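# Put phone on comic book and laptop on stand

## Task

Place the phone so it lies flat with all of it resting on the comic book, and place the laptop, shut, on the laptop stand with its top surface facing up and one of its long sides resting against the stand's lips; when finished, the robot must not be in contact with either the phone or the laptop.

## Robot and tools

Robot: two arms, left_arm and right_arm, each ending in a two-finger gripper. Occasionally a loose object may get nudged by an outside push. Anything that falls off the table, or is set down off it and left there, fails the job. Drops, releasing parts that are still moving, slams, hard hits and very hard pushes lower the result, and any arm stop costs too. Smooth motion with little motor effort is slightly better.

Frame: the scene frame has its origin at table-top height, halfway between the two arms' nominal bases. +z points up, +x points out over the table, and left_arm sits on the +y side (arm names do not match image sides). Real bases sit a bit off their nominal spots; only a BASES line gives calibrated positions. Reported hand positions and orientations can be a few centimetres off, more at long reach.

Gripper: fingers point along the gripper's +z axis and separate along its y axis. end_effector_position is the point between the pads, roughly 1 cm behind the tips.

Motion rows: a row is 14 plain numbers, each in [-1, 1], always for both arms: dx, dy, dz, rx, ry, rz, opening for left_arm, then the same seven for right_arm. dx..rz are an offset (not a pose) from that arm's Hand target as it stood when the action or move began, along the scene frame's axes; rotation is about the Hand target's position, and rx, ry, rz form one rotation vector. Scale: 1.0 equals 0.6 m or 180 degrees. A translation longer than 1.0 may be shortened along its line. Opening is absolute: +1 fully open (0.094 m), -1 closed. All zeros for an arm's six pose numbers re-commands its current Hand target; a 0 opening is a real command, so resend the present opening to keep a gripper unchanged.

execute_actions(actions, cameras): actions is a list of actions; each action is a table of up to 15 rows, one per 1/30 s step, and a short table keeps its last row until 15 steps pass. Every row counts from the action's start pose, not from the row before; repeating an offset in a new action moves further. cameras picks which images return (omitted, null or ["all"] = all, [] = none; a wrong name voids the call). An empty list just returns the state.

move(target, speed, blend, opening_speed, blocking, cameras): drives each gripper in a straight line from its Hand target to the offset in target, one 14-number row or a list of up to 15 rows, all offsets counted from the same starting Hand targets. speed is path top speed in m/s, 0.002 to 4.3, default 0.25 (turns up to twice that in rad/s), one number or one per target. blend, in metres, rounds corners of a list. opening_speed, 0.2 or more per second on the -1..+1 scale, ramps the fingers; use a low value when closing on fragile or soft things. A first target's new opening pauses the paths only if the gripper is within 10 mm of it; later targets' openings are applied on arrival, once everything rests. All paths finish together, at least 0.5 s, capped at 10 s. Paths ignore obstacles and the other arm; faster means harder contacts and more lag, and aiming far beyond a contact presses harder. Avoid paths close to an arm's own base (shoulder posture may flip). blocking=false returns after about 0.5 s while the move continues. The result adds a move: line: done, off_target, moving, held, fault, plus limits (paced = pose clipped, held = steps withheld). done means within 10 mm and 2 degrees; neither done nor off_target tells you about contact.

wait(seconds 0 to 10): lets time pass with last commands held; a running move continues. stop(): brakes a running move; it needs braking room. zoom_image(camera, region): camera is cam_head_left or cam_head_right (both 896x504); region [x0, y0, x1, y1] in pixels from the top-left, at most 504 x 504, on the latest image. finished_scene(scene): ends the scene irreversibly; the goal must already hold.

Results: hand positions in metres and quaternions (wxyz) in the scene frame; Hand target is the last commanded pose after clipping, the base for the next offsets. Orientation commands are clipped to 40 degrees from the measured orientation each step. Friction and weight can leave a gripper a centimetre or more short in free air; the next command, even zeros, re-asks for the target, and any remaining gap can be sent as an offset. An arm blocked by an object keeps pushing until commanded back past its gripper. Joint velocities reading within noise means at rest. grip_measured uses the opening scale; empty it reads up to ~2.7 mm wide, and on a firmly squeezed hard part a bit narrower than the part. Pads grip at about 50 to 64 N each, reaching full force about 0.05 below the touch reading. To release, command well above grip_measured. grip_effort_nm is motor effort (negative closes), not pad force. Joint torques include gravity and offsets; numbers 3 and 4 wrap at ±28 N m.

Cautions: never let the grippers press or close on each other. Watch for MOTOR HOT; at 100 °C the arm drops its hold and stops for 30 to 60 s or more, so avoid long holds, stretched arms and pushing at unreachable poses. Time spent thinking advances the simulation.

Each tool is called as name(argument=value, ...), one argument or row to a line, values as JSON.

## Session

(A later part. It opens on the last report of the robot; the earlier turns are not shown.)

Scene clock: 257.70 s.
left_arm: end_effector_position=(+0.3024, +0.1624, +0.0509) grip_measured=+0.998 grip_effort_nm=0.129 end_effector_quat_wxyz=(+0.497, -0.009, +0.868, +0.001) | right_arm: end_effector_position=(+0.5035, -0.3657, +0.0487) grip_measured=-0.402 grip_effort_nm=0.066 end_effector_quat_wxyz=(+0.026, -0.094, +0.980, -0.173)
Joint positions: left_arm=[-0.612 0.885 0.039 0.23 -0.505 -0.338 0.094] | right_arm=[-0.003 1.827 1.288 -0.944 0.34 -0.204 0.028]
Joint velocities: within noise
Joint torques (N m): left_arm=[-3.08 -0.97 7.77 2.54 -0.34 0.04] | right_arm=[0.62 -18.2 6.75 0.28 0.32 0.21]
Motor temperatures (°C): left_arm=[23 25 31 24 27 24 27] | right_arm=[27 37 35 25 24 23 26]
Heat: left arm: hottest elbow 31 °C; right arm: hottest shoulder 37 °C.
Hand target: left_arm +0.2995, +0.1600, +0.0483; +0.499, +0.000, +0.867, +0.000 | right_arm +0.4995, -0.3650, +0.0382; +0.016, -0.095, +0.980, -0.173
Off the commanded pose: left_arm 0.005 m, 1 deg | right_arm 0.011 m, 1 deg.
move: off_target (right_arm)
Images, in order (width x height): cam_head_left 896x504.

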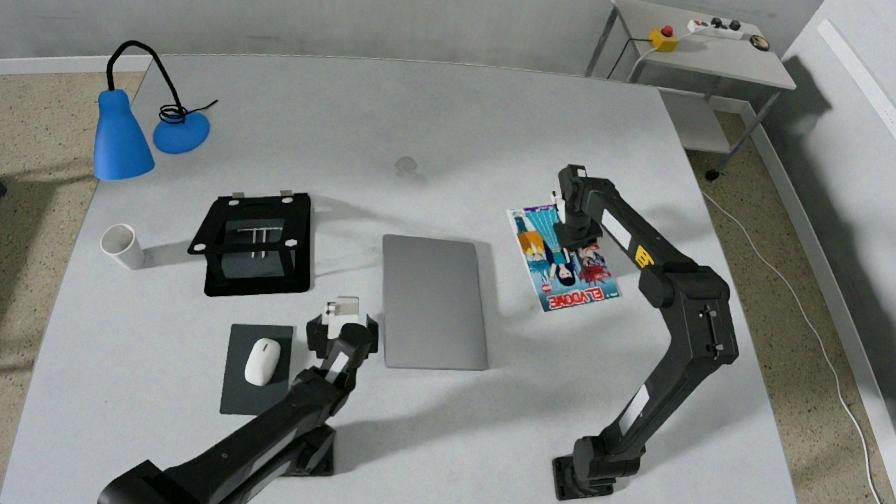

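move(
  target=[0,0,0,0,0,0,1,0,0,0,0,0,0,0],
  opening_speed=0.25,
  cameras=[],
)

move(
  target=[0,0,0,0,0,0,1,0,0,-0.043,0.109,0.021,0,0],
  speed=0.06,
  cameras=["cam_head_left"],
)

zoom_image(
  camera="cam_head_left",
  region=[500, 160, 660, 320],
)

Scene clock: 266.70 s.
left_arm: end_effector_position=(+0.3024, +0.1624, +0.0509) grip_measured=+0.998 grip_effort_nm=0.125 end_effector_quat_wxyz=(+0.497, -0.009, +0.868, +0.001) | right_arm: end_effector_position=(+0.5035, -0.3657, +0.0487) grip_measured=-0.002 grip_effort_nm=0.066 end_effector_quat_wxyz=(+0.026, -0.094, +0.980, -0.173)
Joint positions: left_arm=[-0.612 0.885 0.039 0.23 -0.505 -0.338 0.094] | right_arm=[-0.003 1.827 1.288 -0.944 0.34 -0.204 0.047]
Joint velocities: within noise
Joint torques (N m): left_arm=[-2.67 -1.44 7.62 2.48 -0.31 0.07] | right_arm=[0.62 -18.37 6.74 0.31 0.32 0.22]
Motor temperatures (°C): left_arm=[23 25 31 24 27 24 27] | right_arm=[27 36 35 25 24 23 26]
Heat: left arm: hottest elbow 31 °C; right arm: hottest shoulder 36 °C.
Hand target: left_arm +0.2995, +0.1600, +0.0483; +0.499, +0.000, +0.867, +0.000 | right_arm +0.4995, -0.3650, +0.0382; +0.016, -0.095, +0.980, -0.173
Off the commanded pose: left_arm 0.005 m, 1 deg | right_arm 0.011 m, 1 deg.
move: off_target (right_arm)
No camera images: "cameras" was empty.

Scene clock: 270.07 s.
left_arm: end_effector_position=(+0.3024, +0.1624, +0.0509) grip_measured=+0.998 grip_effort_nm=0.129 end_effector_quat_wxyz=(+0.497, -0.009, +0.868, +0.001) | right_arm: end_effector_position=(+0.4919, -0.3576, +0.0246) grip_measured=-0.001 grip_effort_nm=0.061 end_effector_quat_wxyz=(+0.012, -0.100, +0.995, -0.004)
Joint positions: left_arm=[-0.612 0.885 0.039 0.23 -0.505 -0.338 0.094] | right_arm=[-0.096 1.857 1.293 -0.982 0.004 -0.29 0.047]
Joint velocities: within noise
Joint torques (N m): left_arm=[-2.43 -1.67 7.58 2.4 -0.35 0.06] | right_arm=[-0.56 -15.91 9.69 -0.29 -0.09 0.1]
Motor temperatures (°C): left_arm=[23 25 31 24 27 24 27] | right_arm=[27 36 35 25 24 23 26]
Heat: left arm: hottest elbow 31 °C; right arm: hottest shoulder 36 °C.
Hand target: left_arm +0.2995, +0.1600, +0.0483; +0.499, +0.000, +0.867, +0.000 | right_arm +0.4996, -0.3648, +0.0125; +0.000, -0.097, +0.995, +0.000
Off the commanded pose: left_arm 0.005 m, 1 deg | right_arm 0.016 m, 2 deg.
move: off_target (right_arm)
Images, in order (width x height): cam_head_left 896x504.

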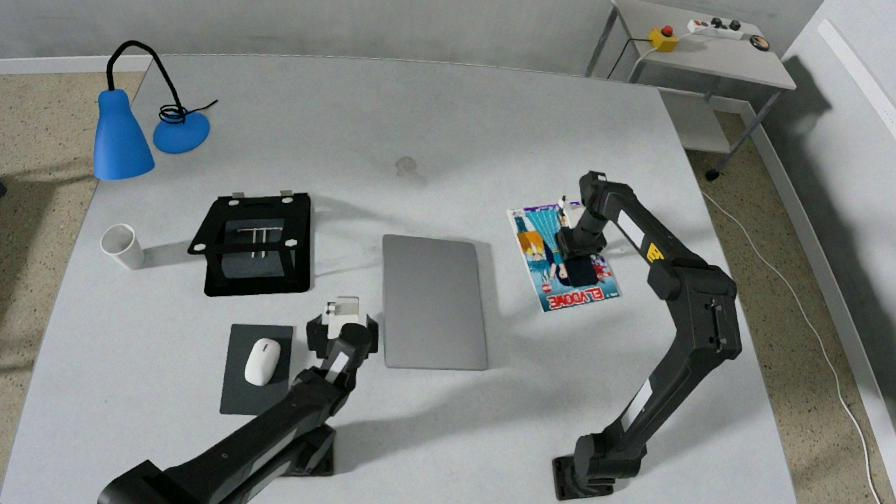

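Scaled by 3.150.

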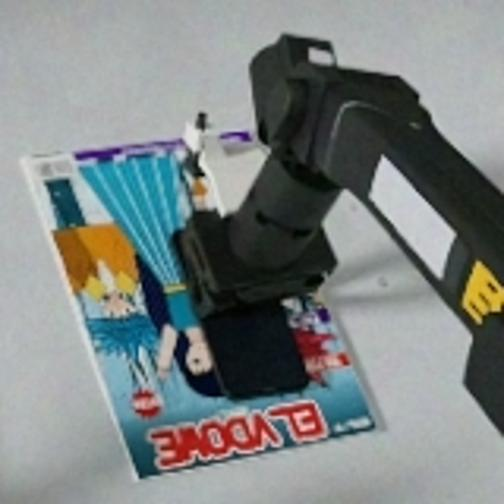

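wait(
  seconds=0,
)

zoom_image(
  camera="cam_head_left",
  region=[540, 220, 620, 300],
)

zoom_image(
  camera="cam_head_right",
  region=[520, 180, 640, 320],
)

Scene clock: 273.30 s.
left_arm: end_effector_position=(+0.3024, +0.1624, +0.0509) grip_measured=+0.998 grip_effort_nm=0.129 end_effector_quat_wxyz=(+0.497, -0.009, +0.868, +0.001) | right_arm: end_effector_position=(+0.4918, -0.3578, +0.0246) grip_measured=-0.001 grip_effort_nm=0.061 end_effector_quat_wxyz=(+0.012, -0.100, +0.995, -0.004)
Joint positions: left_arm=[-0.612 0.885 0.039 0.23 -0.505 -0.338 0.094] | right_arm=[-0.096 1.857 1.293 -0.982 0.004 -0.291 0.047]
Joint velocities: within noise
Joint torques (N m): left_arm=[-2.73 -1.85 7.76 2.39 -0.31 0.09] | right_arm=[-0.5 -15.97 9.65 -0.28 -0.1 0.1]
Motor temperatures (°C): left_arm=[23 25 31 24 27 24 27] | right_arm=[27 36 36 25 24 23 26]
Heat: left arm: hottest elbow 31 °C; right arm: hottest shoulder 36 °C.
Hand target: left_arm +0.2995, +0.1600, +0.0483; +0.499, +0.000, +0.867, +0.000 | right_arm +0.4996, -0.3650, +0.0125; +0.000, -0.096, +0.995, +0.000
Tool commands: left_gripper/opening=+1.0 right_gripper/opening=+0.0
Off the commanded pose: left_arm 0.005 m, 1 deg | right_arm 0.016 m, 2 deg.

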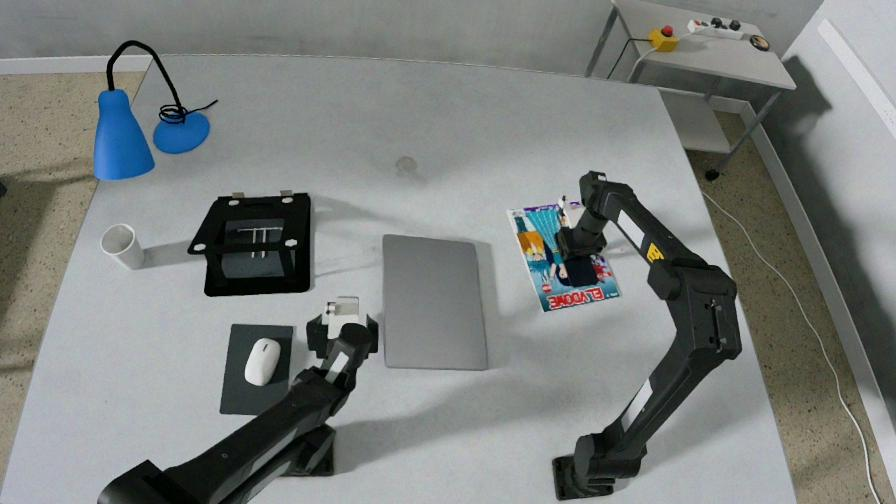

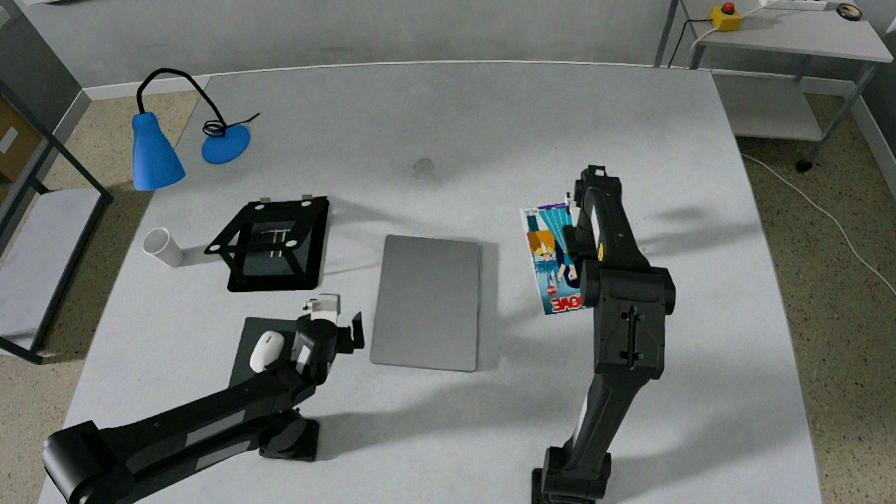

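Scaled by 6.300.

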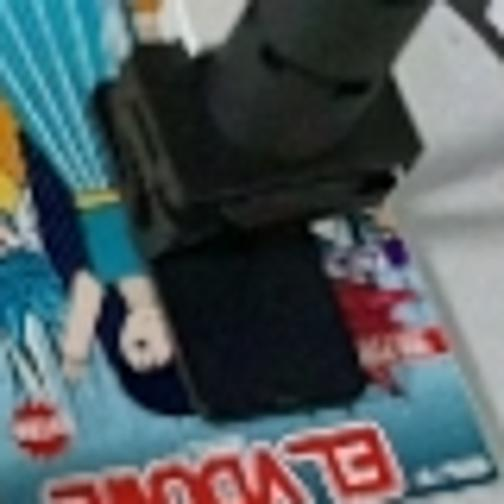

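Scaled by 3.600.

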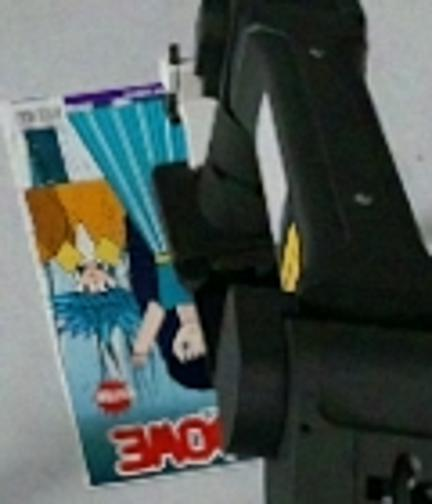

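move(
  target=[0,0,0,0,0,0,1,0,0,0.015,0,0,0,1],
  opening_speed=0.25,
  cameras=["cam_head_left"],
)

zoom_image(
  camera="cam_head_left",
  region=[540, 220, 620, 300],
)

Scene clock: 282.03 s.
left_arm: end_effector_position=(+0.3024, +0.1624, +0.0509) grip_measured=+0.998 grip_effort_nm=0.134 end_effector_quat_wxyz=(+0.497, -0.009, +0.868, +0.001) | right_arm: end_effector_position=(+0.4863, -0.3568, +0.0250) grip_measured=+0.998 grip_effort_nm=0.071 end_effector_quat_wxyz=(+0.000, -0.100, +0.995, -0.001)
Joint positions: left_arm=[-0.612 0.885 0.039 0.23 -0.505 -0.338 0.094] | right_arm=[-0.096 1.857 1.295 -1.007 0.001 -0.292 0.094]
Joint velocities: within noise
Joint torques (N m): left_arm=[-2.78 -1.38 7.58 2.37 -0.32 0.05] | right_arm=[-0.5 -16.85 10.15 -0.17 0 0.11]
Motor temperatures (°C): left_arm=[23 25 31 24 27 24 27] | right_arm=[27 37 37 25 24 23 26]
Heat: left arm: hottest elbow 31 °C; right arm: hottest shoulder 37 °C.
Hand target: left_arm +0.2995, +0.1600, +0.0483; +0.499, +0.000, +0.867, +0.000 | right_arm +0.4996, -0.3650, +0.0215; +0.000, -0.097, +0.995, +0.000
Off the commanded pose: left_arm 0.005 m, 1 deg | right_arm 0.016 m, 0 deg.
move: off_target (right_arm)
Images, in order (width x height): cam_head_left 896x504.

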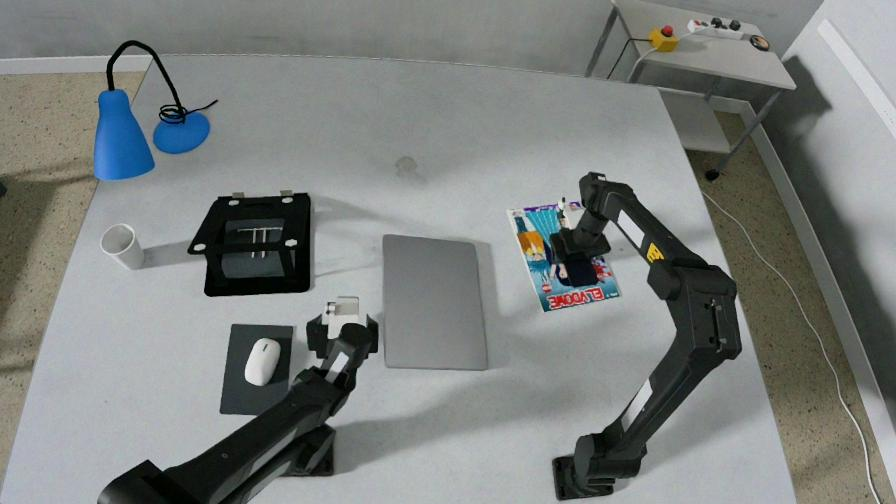

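Scaled by 6.300.

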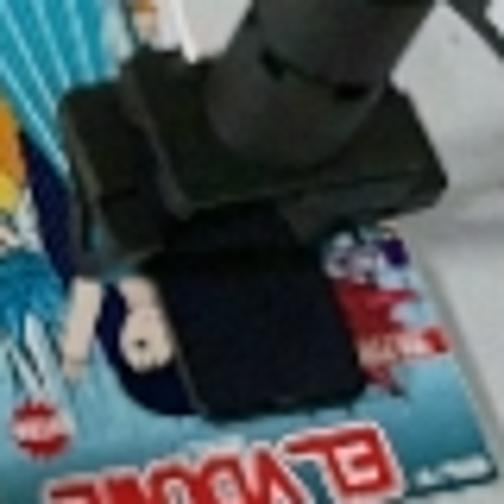

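move(
  target=[
    [0,0,0,0,0,0,1,0,0,0.15,0,0,0,1],
    [0,0,0,0,0,0,1,-0.3,0.1,0.3,0,0,0,1],
  ],
  blend=0.03,
)

zoom_image(
  camera="cam_head_left",
  region=[500, 190, 640, 330],
)

zoom_image(
  camera="cam_head_right",
  region=[500, 190, 640, 330],
)

Scene clock: 287.07 s.
left_arm: end_effector_position=(+0.3024, +0.1624, +0.0509) grip_measured=+0.998 grip_effort_nm=0.129 end_effector_quat_wxyz=(+0.497, -0.009, +0.868, +0.001) | right_arm: end_effector_position=(+0.3264, -0.3088, +0.2063) grip_measured=+0.999 grip_effort_nm=0.066 end_effector_quat_wxyz=(+0.011, -0.095, +0.995, -0.001)
Joint positions: left_arm=[-0.612 0.885 0.039 0.23 -0.505 -0.338 0.094] | right_arm=[-0.002 1.265 1.107 -1.391 0.001 -0.188 0.094]
Joint velocities: within noise
Joint torques (N m): left_arm=[-2.08 -1.44 7.51 2.41 -0.34 0.09] | right_arm=[1.26 -11.34 7.42 -0.17 0 0.27]
Motor temperatures (°C): left_arm=[23 25 31 24 27 24 27] | right_arm=[27 37 37 25 24 23 25]
Heat: left arm: hottest elbow 31 °C; right arm: hottest shoulder 37 °C.
Hand target: left_arm +0.2996, +0.1600, +0.0483; +0.499, +0.000, +0.867, +0.000 | right_arm +0.3196, -0.3049, +0.2015; +0.000, -0.097, +0.995, +0.000
Off the commanded pose: left_arm 0.005 m, 1 deg | right_arm 0.009 m, 1 deg.
move: done

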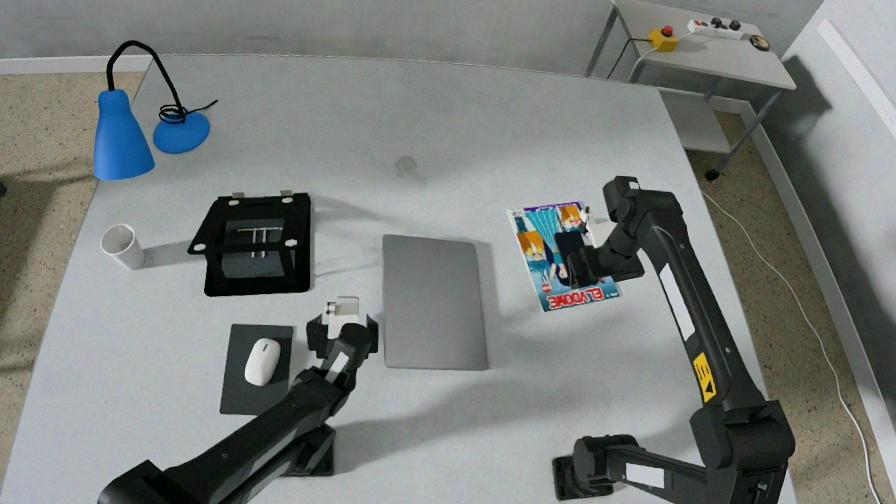

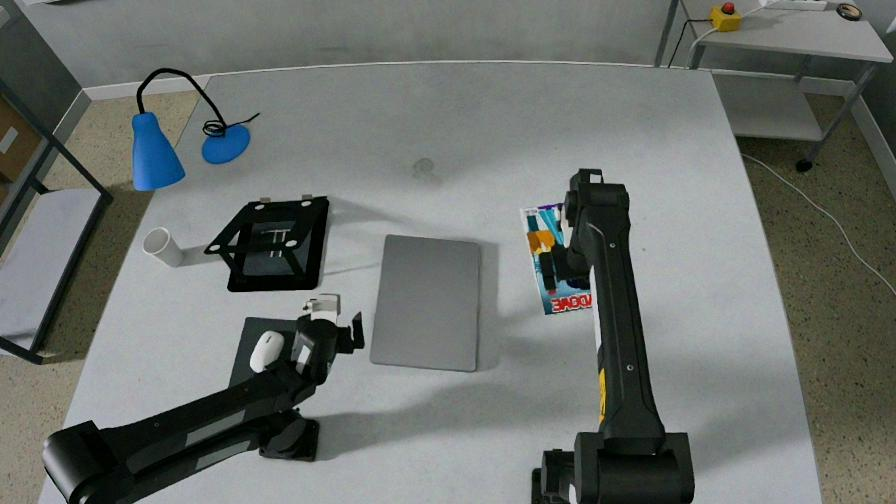

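Scaled by 3.600.

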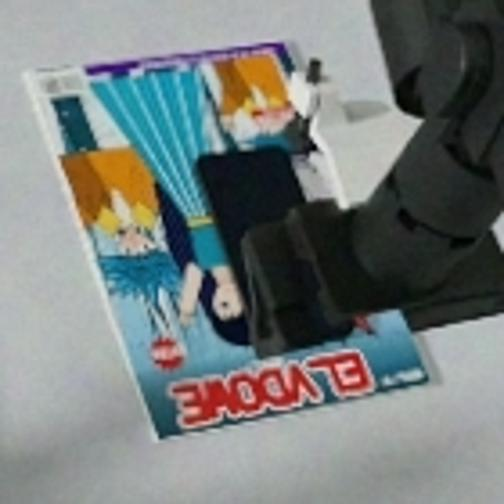

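Scaled by 3.600.

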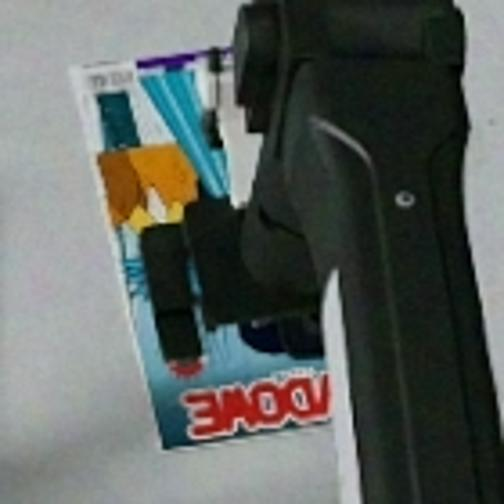

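move(
  target=[
    [-0.15,0.2,0.2,0,0.2,0,0,0.27,0.225,0,0,0,0,-1],
    [-0.2,0.25,0.25,0,0.333,0,0,0.27,0.225,-0.27,0,0,0,-1],
  ],
  speed=0.2,
)

zoom_image(
  camera="cam_head_left",
  region=[370, 200, 530, 380],
)

zoom_image(
  camera="cam_head_right",
  region=[360, 200, 520, 380],
)

Scene clock: 314.70 s.
left_arm: end_effector_position=(+0.1661, +0.3007, +0.1716) grip_measured=+0.002 grip_effort_nm=-0.085 end_effector_quat_wxyz=(-0.025, +0.003, +1.000, -0.012) | right_arm: end_effector_position=(+0.4849, -0.1739, +0.0534) grip_measured=-0.991 grip_effort_nm=-0.496 end_effector_quat_wxyz=(+0.009, -0.096, +0.995, +0.002)
Joint positions: left_arm=[0.38 0.711 0.679 -1.595 0.001 0.415 0.047] | right_arm=[0.253 1.842 1.358 -1.068 -0.001 0.066 0]
Joint velocities: within noise
Joint torques (N m): left_arm=[-0.67 -1.73 16.94 -0.18 -0.12 0.1] | right_arm=[0.97 -17.67 6.82 0.57 0.09 0.22]
Motor temperatures (°C): left_arm=[23 25 32 24 27 24 27] | right_arm=[27 34 36 25 24 23 25]
Heat: left arm: hottest elbow 32 °C; right arm: hottest elbow 36 °C.
Hand target: left_arm +0.1795, +0.3100, +0.1983; -0.001, +0.000, +1.000, +0.000 | right_arm +0.4817, -0.1700, +0.0395; +0.000, -0.097, +0.995, +0.000
Off the commanded pose: left_arm 0.031 m, 3 deg | right_arm 0.015 m, 1 deg.
move: off_target (left_arm, right_arm)

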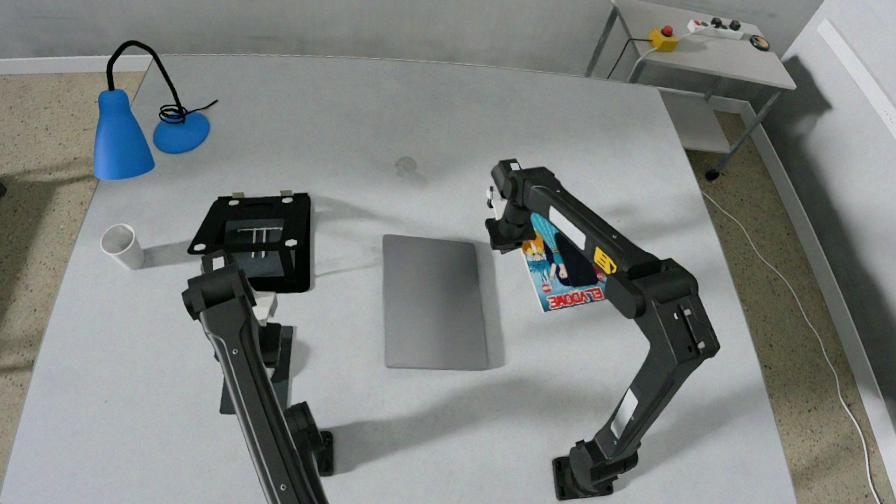

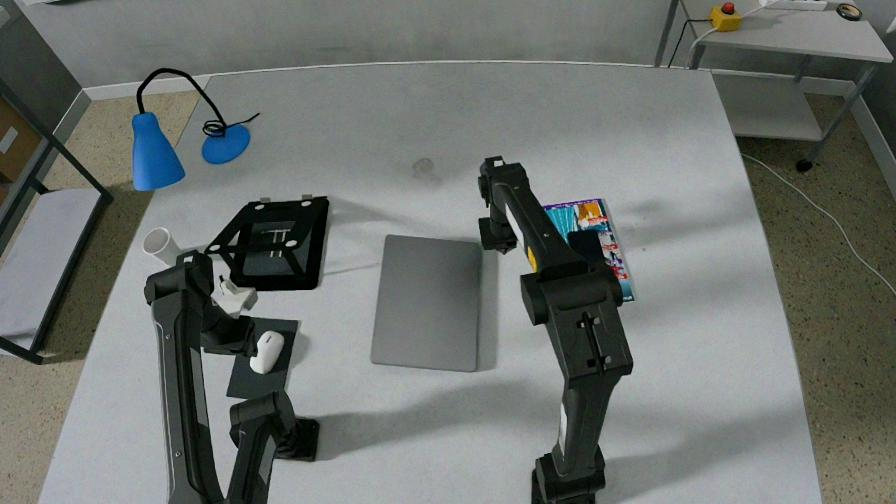

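Scaled by 2.800.

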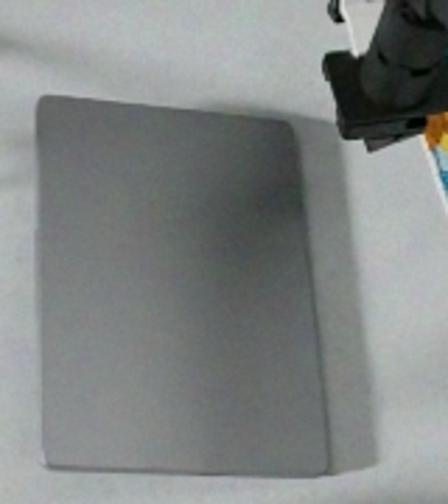

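Scaled by 2.800.

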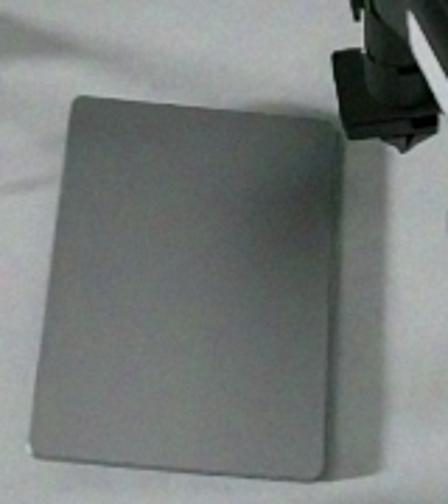

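zoom_image(
  camera="cam_head_right",
  region=[440, 320, 520, 390],
)

zoom_image(
  camera="cam_head_left",
  region=[360, 330, 440, 400],
)

zoom_image(
  camera="cam_head_left",
  region=[450, 220, 530, 290],
)

Scaled by 6.300.

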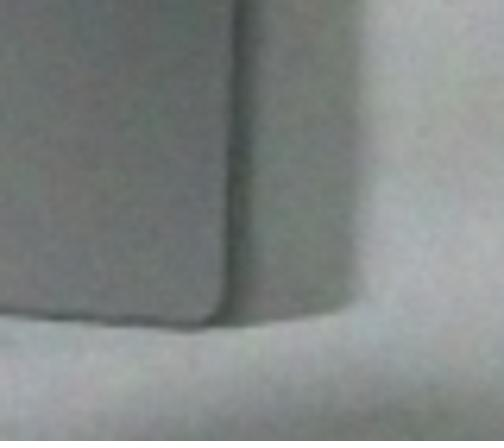

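Scaled by 6.300.

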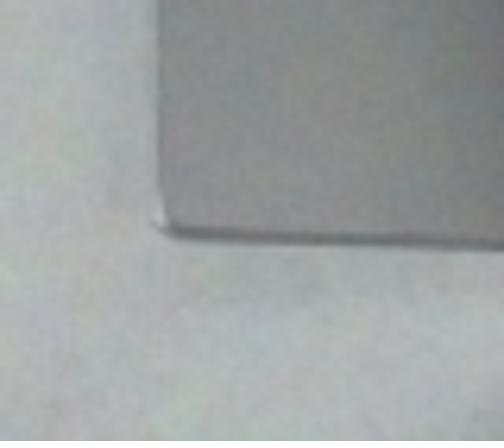

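Scaled by 6.300.

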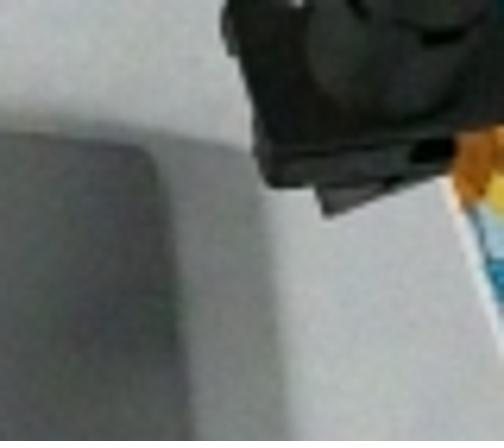

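move(
  target=[
    [0,0,0,0,0,0,-1,0,0,-0.0525,0,0,0,-1],
    [0,0,0,0,0,0,-1,0.005,0.057,-0.0525,0,0,0,-1],
    [0,0,0,0,0,0,-1,0.045,0.15,-0.0525,0,0,0,-1],
    [0,0,0,0,0,0,-1,0.059,0.25,-0.0525,0,0,0,-1],
  ],
  speed=0.06,
  blend=0.02,
)

Scene clock: 332.20 s.
left_arm: end_effector_position=(+0.1660, +0.3008, +0.1716) grip_measured=-0.981 grip_effort_nm=-0.999 end_effector_quat_wxyz=(-0.026, +0.003, +1.000, -0.012) | right_arm: end_effector_position=(+0.5156, -0.0478, +0.0157) grip_measured=-0.991 grip_effort_nm=-0.486 end_effector_quat_wxyz=(+0.005, -0.084, +0.996, -0.005)
Joint positions: left_arm=[0.381 0.711 0.679 -1.595 0.001 0.416 0.001] | right_arm=[0.447 2.064 1.601 -1.103 0.014 0.284 0]
Joint velocities: within noise
Joint torques (N m): left_arm=[0.67 -1.32 17.01 -0.31 -0.04 0.07] | right_arm=[2.96 -20.31 10.97 -0.23 -0.4 0.22]
Motor temperatures (°C): left_arm=[23 25 37 24 27 24 27] | right_arm=[27 35 35 25 24 23 26]
Heat: left arm: hottest elbow 37 °C; right arm: hottest shoulder 35 °C.
Hand target: left_arm +0.1796, +0.3100, +0.1982; -0.001, +0.000, +1.000, +0.000 | right_arm +0.5170, -0.0201, +0.0080; +0.000, -0.097, +0.995, +0.000
Off the commanded pose: left_arm 0.031 m, 3 deg | right_arm 0.029 m, 2 deg.
move: off_target (left_arm, right_arm); blend cut to 0 m at target 1, 0.0173 m at target 2

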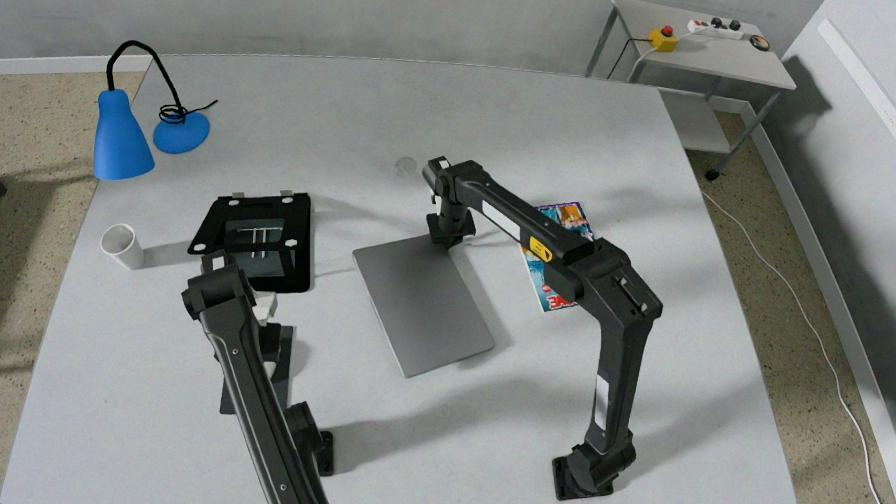

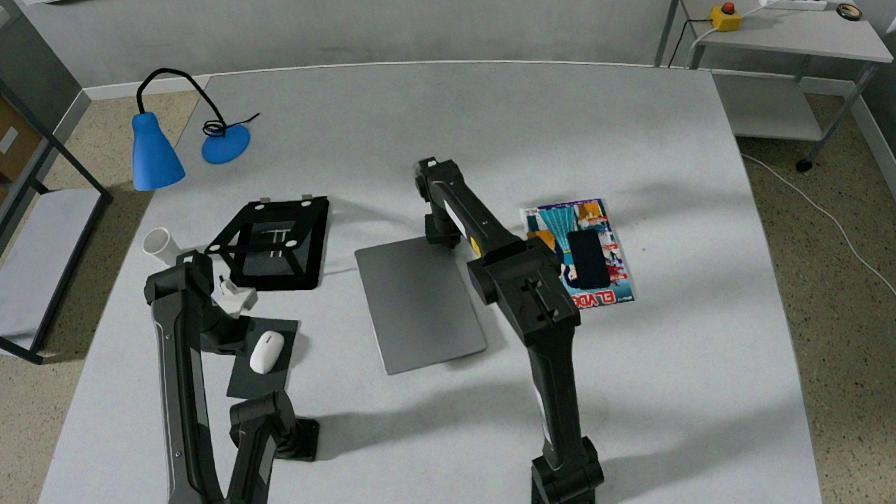

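move(
  target=[
    [0,0,0,0,0,0,-1,-0.012,0.102,0,0,0,0,-1],
    [0,0,0,0,0,0,-1,-0.027,0.147,0,0,0,0,-1],
  ],
  speed=0.06,
  blend=0.02,
)

Scene clock: 337.60 s.
left_arm: end_effector_position=(+0.1660, +0.3008, +0.1716) grip_measured=-0.981 grip_effort_nm=-0.994 end_effector_quat_wxyz=(-0.026, +0.003, +1.000, -0.012) | right_arm: end_effector_position=(+0.5071, +0.0423, +0.0181) grip_measured=-0.991 grip_effort_nm=-0.491 end_effector_quat_wxyz=(+0.011, -0.084, +0.996, -0.003)
Joint positions: left_arm=[0.381 0.711 0.679 -1.595 0.001 0.416 0.001] | right_arm=[0.58 2.145 1.749 -1.158 0.015 0.417 0]
Joint velocities: within noise
Joint torques (N m): left_arm=[0.26 -1.49 16.92 -0.13 -0.08 0.1] | right_arm=[2.84 -21.77 10.86 -0.53 -0.46 0.21]
Motor temperatures (°C): left_arm=[23 25 38 24 27 24 27] | right_arm=[27 35 36 25 24 23 26]
Heat: left arm: hottest elbow 38 °C; right arm: hottest elbow 36 °C.
Hand target: left_arm +0.1796, +0.3100, +0.1982; -0.001, +0.000, +1.000, +0.000 | right_arm +0.5009, +0.0682, +0.0080; +0.000, -0.097, +0.995, +0.000
Off the commanded pose: left_arm 0.031 m, 3 deg | right_arm 0.028 m, 2 deg.
move: off_target (left_arm, right_arm); blend cut to 0.0142 m at target 1

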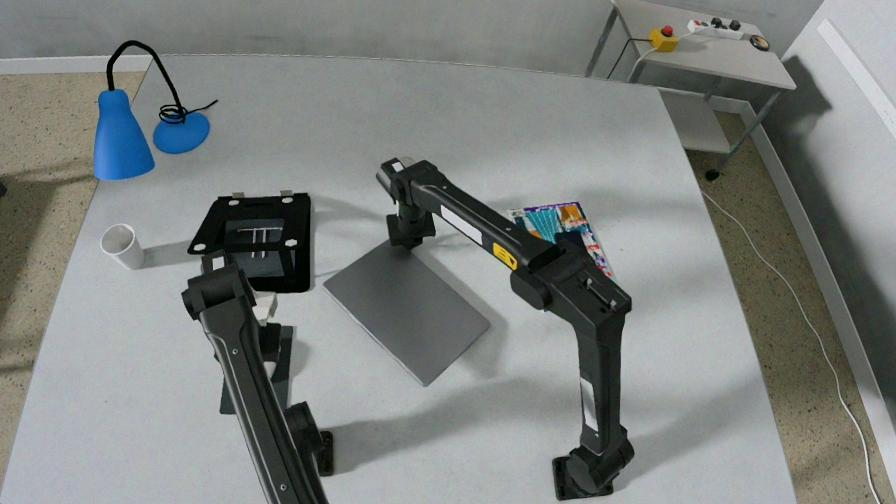

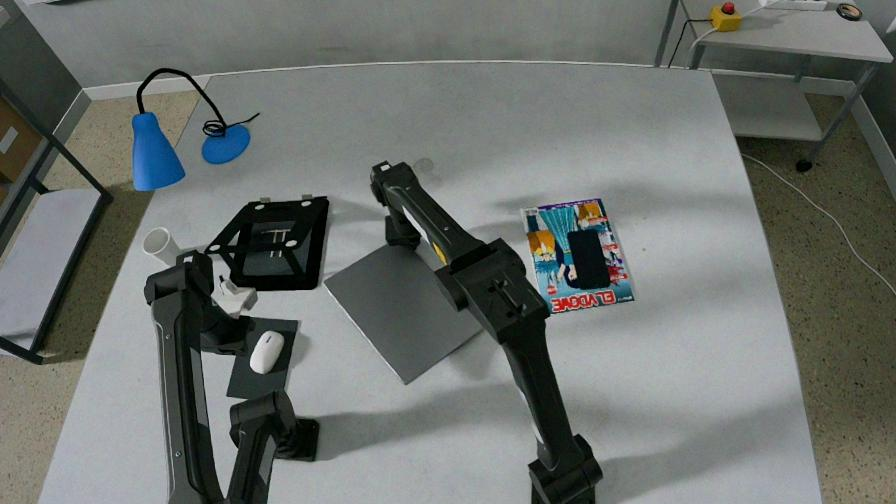

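move(
  target=[
    [0,0,0,0,0,0,-1,0.05,-0.09,0,0,0,0,-1],
    [0,0,0,0,0,0,-1,0.05,-0.09,0.23,0,0,0,-1],
    [0,0,0,0,0,0,-1,-0.585,0.02,0.23,0,0,0,-1],
  ],
  speed=0.2,
  blend=[0, 0.04, 0],
)

Scene clock: 350.37 s.
left_arm: end_effector_position=(+0.1660, +0.3008, +0.1716) grip_measured=-0.981 grip_effort_nm=-0.994 end_effector_quat_wxyz=(-0.026, +0.003, +1.000, -0.012) | right_arm: end_effector_position=(+0.1534, +0.0819, +0.1444) grip_measured=-0.991 grip_effort_nm=-0.491 end_effector_quat_wxyz=(-0.004, -0.097, +0.995, -0.005)
Joint positions: left_arm=[0.381 0.711 0.679 -1.595 0.001 0.416 0.001] | right_arm=[1.13 1.526 1.202 -1.26 -0.002 0.94 0]
Joint velocities: within noise
Joint torques (N m): left_arm=[-0.03 -1.38 16.96 -0.28 -0.05 0.08] | right_arm=[0.97 -16.32 6.89 0.46 0.15 0.25]
Motor temperatures (°C): left_arm=[23 25 40 24 27 24 28] | right_arm=[27 35 38 25 24 23 26]
Heat: left arm: hottest elbow 40 °C; right arm: hottest elbow 38 °C.
Hand target: left_arm +0.1796, +0.3100, +0.1982; -0.001, +0.000, +1.000, +0.000 | right_arm +0.1499, +0.0802, +0.1460; +0.000, -0.097, +0.995, +0.000
Off the commanded pose: left_arm 0.031 m, 3 deg | right_arm 0.004 m, 1 deg.
move: off_target (left_arm)

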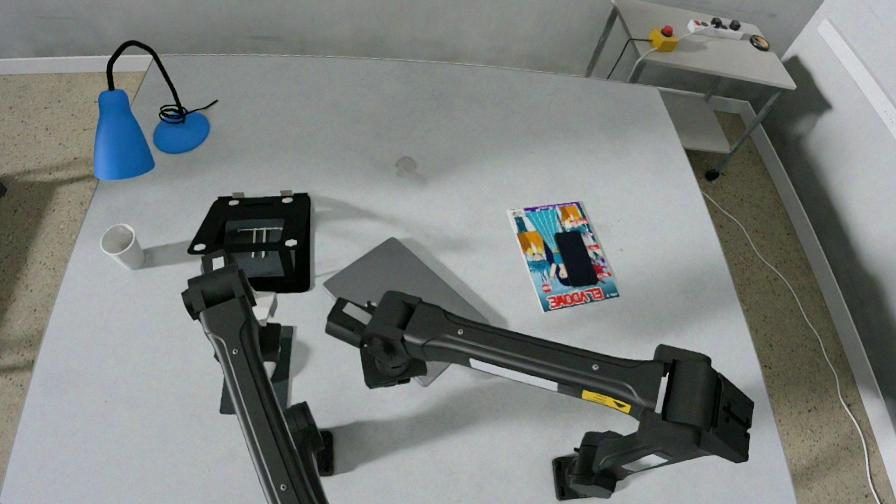

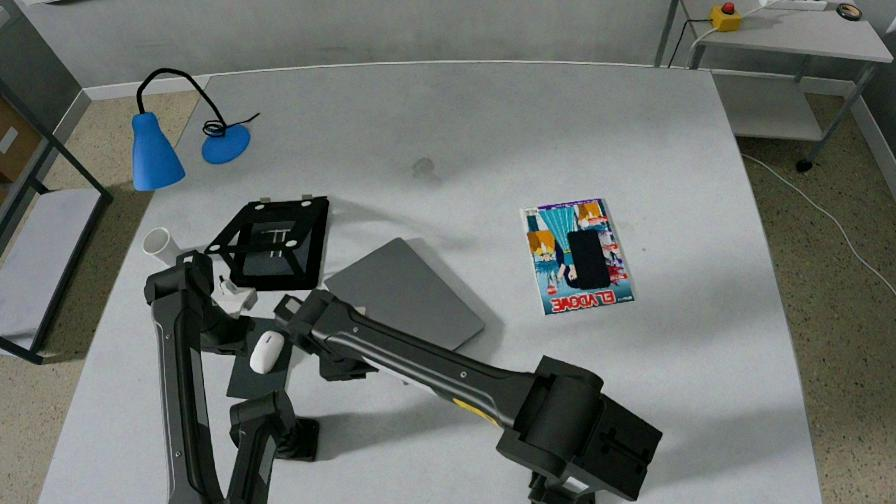

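move(
  target=[
    [0,0,0,0,0,0,-1,0,0,-0.23,0,0,0,-1],
    [0,0,0,0,0,0,-1,0.05,-0.0587,-0.23,0,0,0,-1],
    [0,0,0,0,0,0,-1,0.0885,-0.1537,-0.23,0,0,0,-1],
    [0,0,0,0,0,0,-1,0.15,-0.2337,-0.23,0,0,0,-1],
  ],
  speed=[0.12,0.06,0.06,0.06],
  blend=[0,0.02,0.02,0],
)

Scene clock: 359.63 s.
left_arm: end_effector_position=(+0.1660, +0.3008, +0.1716) grip_measured=-0.981 grip_effort_nm=-0.999 end_effector_quat_wxyz=(-0.026, +0.003, +1.000, -0.012) | right_arm: end_effector_position=(+0.2363, -0.0498, +0.0109) grip_measured=-0.991 grip_effort_nm=-0.491 end_effector_quat_wxyz=(-0.003, -0.104, +0.995, +0.002)
Joint positions: left_arm=[0.381 0.711 0.679 -1.595 0.001 0.416 0.001] | right_arm=[0.768 1.56 0.835 -0.849 -0.007 0.564 0]
Joint velocities: within noise
Joint torques (N m): left_arm=[-0.85 -1.44 16.75 -0.03 -0.09 0.11] | right_arm=[-1.14 -13.86 4.86 0.57 0.3 0.09]
Motor temperatures (°C): left_arm=[23 25 41 24 27 24 28] | right_arm=[27 35 36 25 24 23 26]
Heat: left arm: hottest elbow 41 °C; right arm: hottest elbow 36 °C.
Hand target: left_arm +0.1796, +0.3100, +0.1982; -0.001, +0.000, +1.000, +0.000 | right_arm +0.2398, -0.0600, +0.0080; +0.000, -0.097, +0.995, +0.000
Off the commanded pose: left_arm 0.031 m, 3 deg | right_arm 0.011 m, 1 deg.
move: off_target (left_arm, right_arm)

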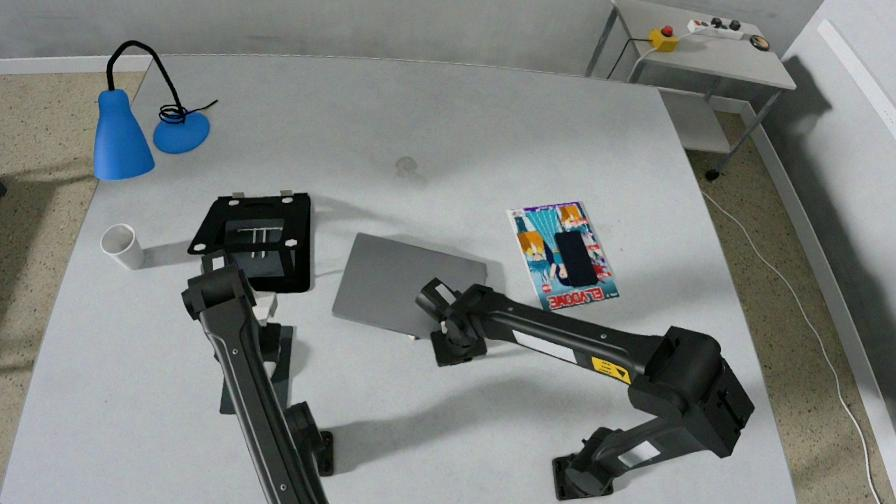

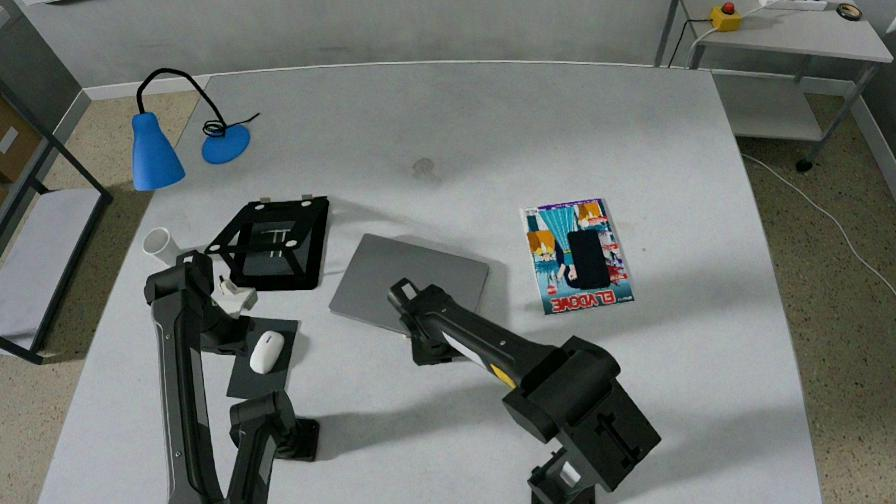

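move(
  target=[
    [0,0,0,0,0,0,-1,0.037,-0.033,0,0,0,0,-1],
    [0,0,0,0,0,0,-1,0.09,-0.07,0,0,0,0,-1],
  ],
  speed=0.06,
  blend=[0.02,0],
)

zoom_image(
  camera="cam_head_left",
  region=[300, 200, 520, 380],
)

zoom_image(
  camera="cam_head_right",
  region=[300, 200, 520, 380],
)

Scene clock: 366.57 s.
left_arm: end_effector_position=(+0.1660, +0.3008, +0.1716) grip_measured=-0.981 grip_effort_nm=-0.999 end_effector_quat_wxyz=(-0.026, +0.003, +1.000, -0.012) | right_arm: end_effector_position=(+0.2782, -0.1011, +0.0109) grip_measured=-0.991 grip_effort_nm=-0.486 end_effector_quat_wxyz=(-0.003, -0.103, +0.995, +0.003)
Joint positions: left_arm=[0.381 0.711 0.679 -1.595 0.001 0.416 0.001] | right_arm=[0.588 1.56 0.835 -0.849 -0.009 0.387 0]
Joint velocities: within noise
Joint torques (N m): left_arm=[-0.32 -1.14 16.77 -0.1 -0.07 0.07] | right_arm=[-1.03 -10.64 8.32 0.28 0.35 0.12]
Motor temperatures (°C): left_arm=[23 25 41 24 27 24 28] | right_arm=[27 35 36 25 24 23 26]
Heat: left arm: hottest elbow 41 °C; right arm: hottest elbow 36 °C.
Hand target: left_arm +0.1796, +0.3100, +0.1982; -0.001, +0.000, +1.000, +0.000 | right_arm +0.2939, -0.1021, +0.0079; +0.000, -0.097, +0.995, +0.000
Off the commanded pose: left_arm 0.031 m, 3 deg | right_arm 0.016 m, 1 deg.
move: off_target (left_arm, right_arm); blend cut to 0.015 m at target 1

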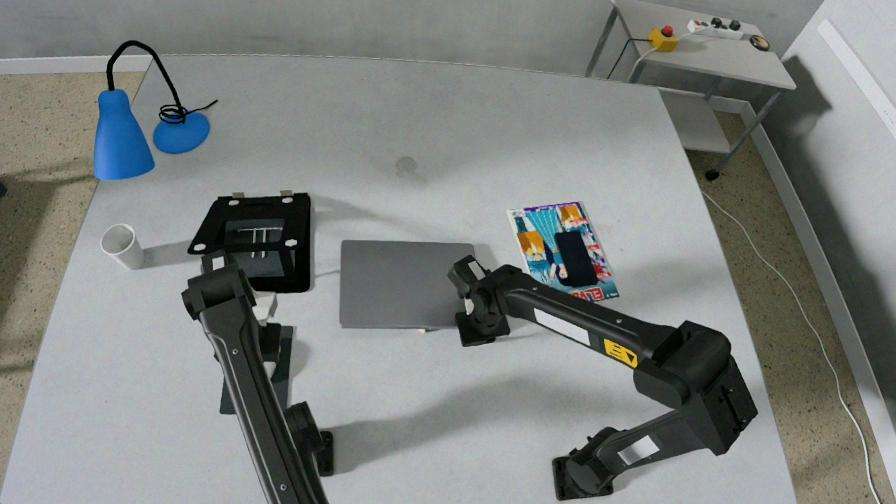

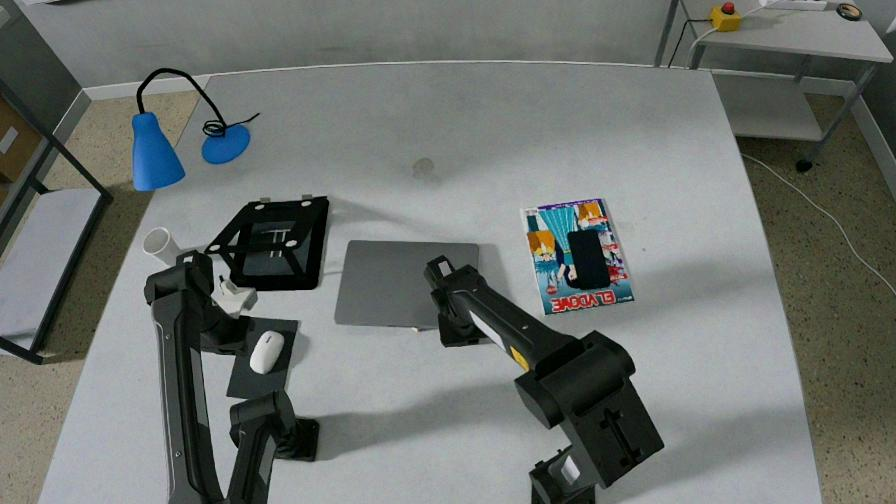

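Scaled by 2.291.

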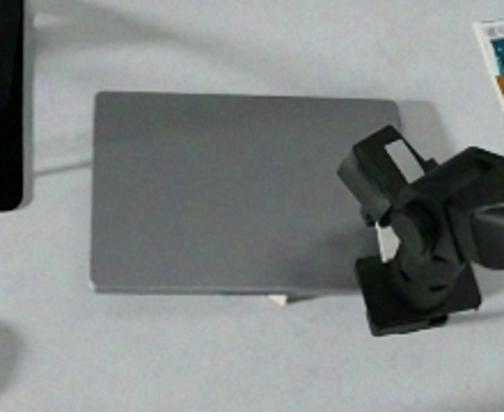

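Scaled by 2.291.

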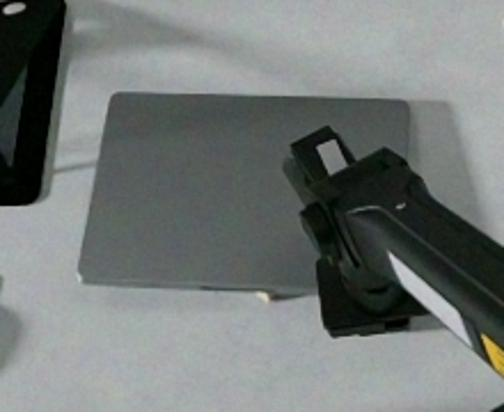

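zoom_image(
  camera="cam_head_left",
  region=[395, 310, 455, 350],
)

zoom_image(
  camera="cam_head_right",
  region=[385, 305, 445, 345],
)

Scaled by 8.400.

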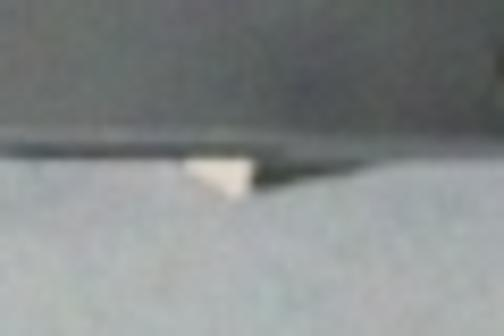

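Scaled by 8.400.

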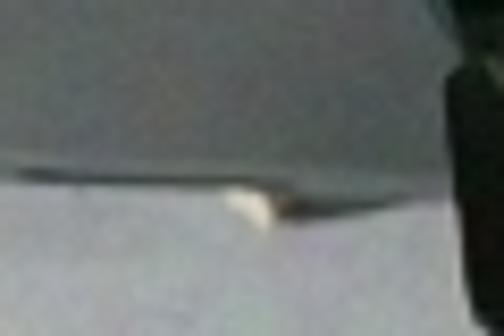

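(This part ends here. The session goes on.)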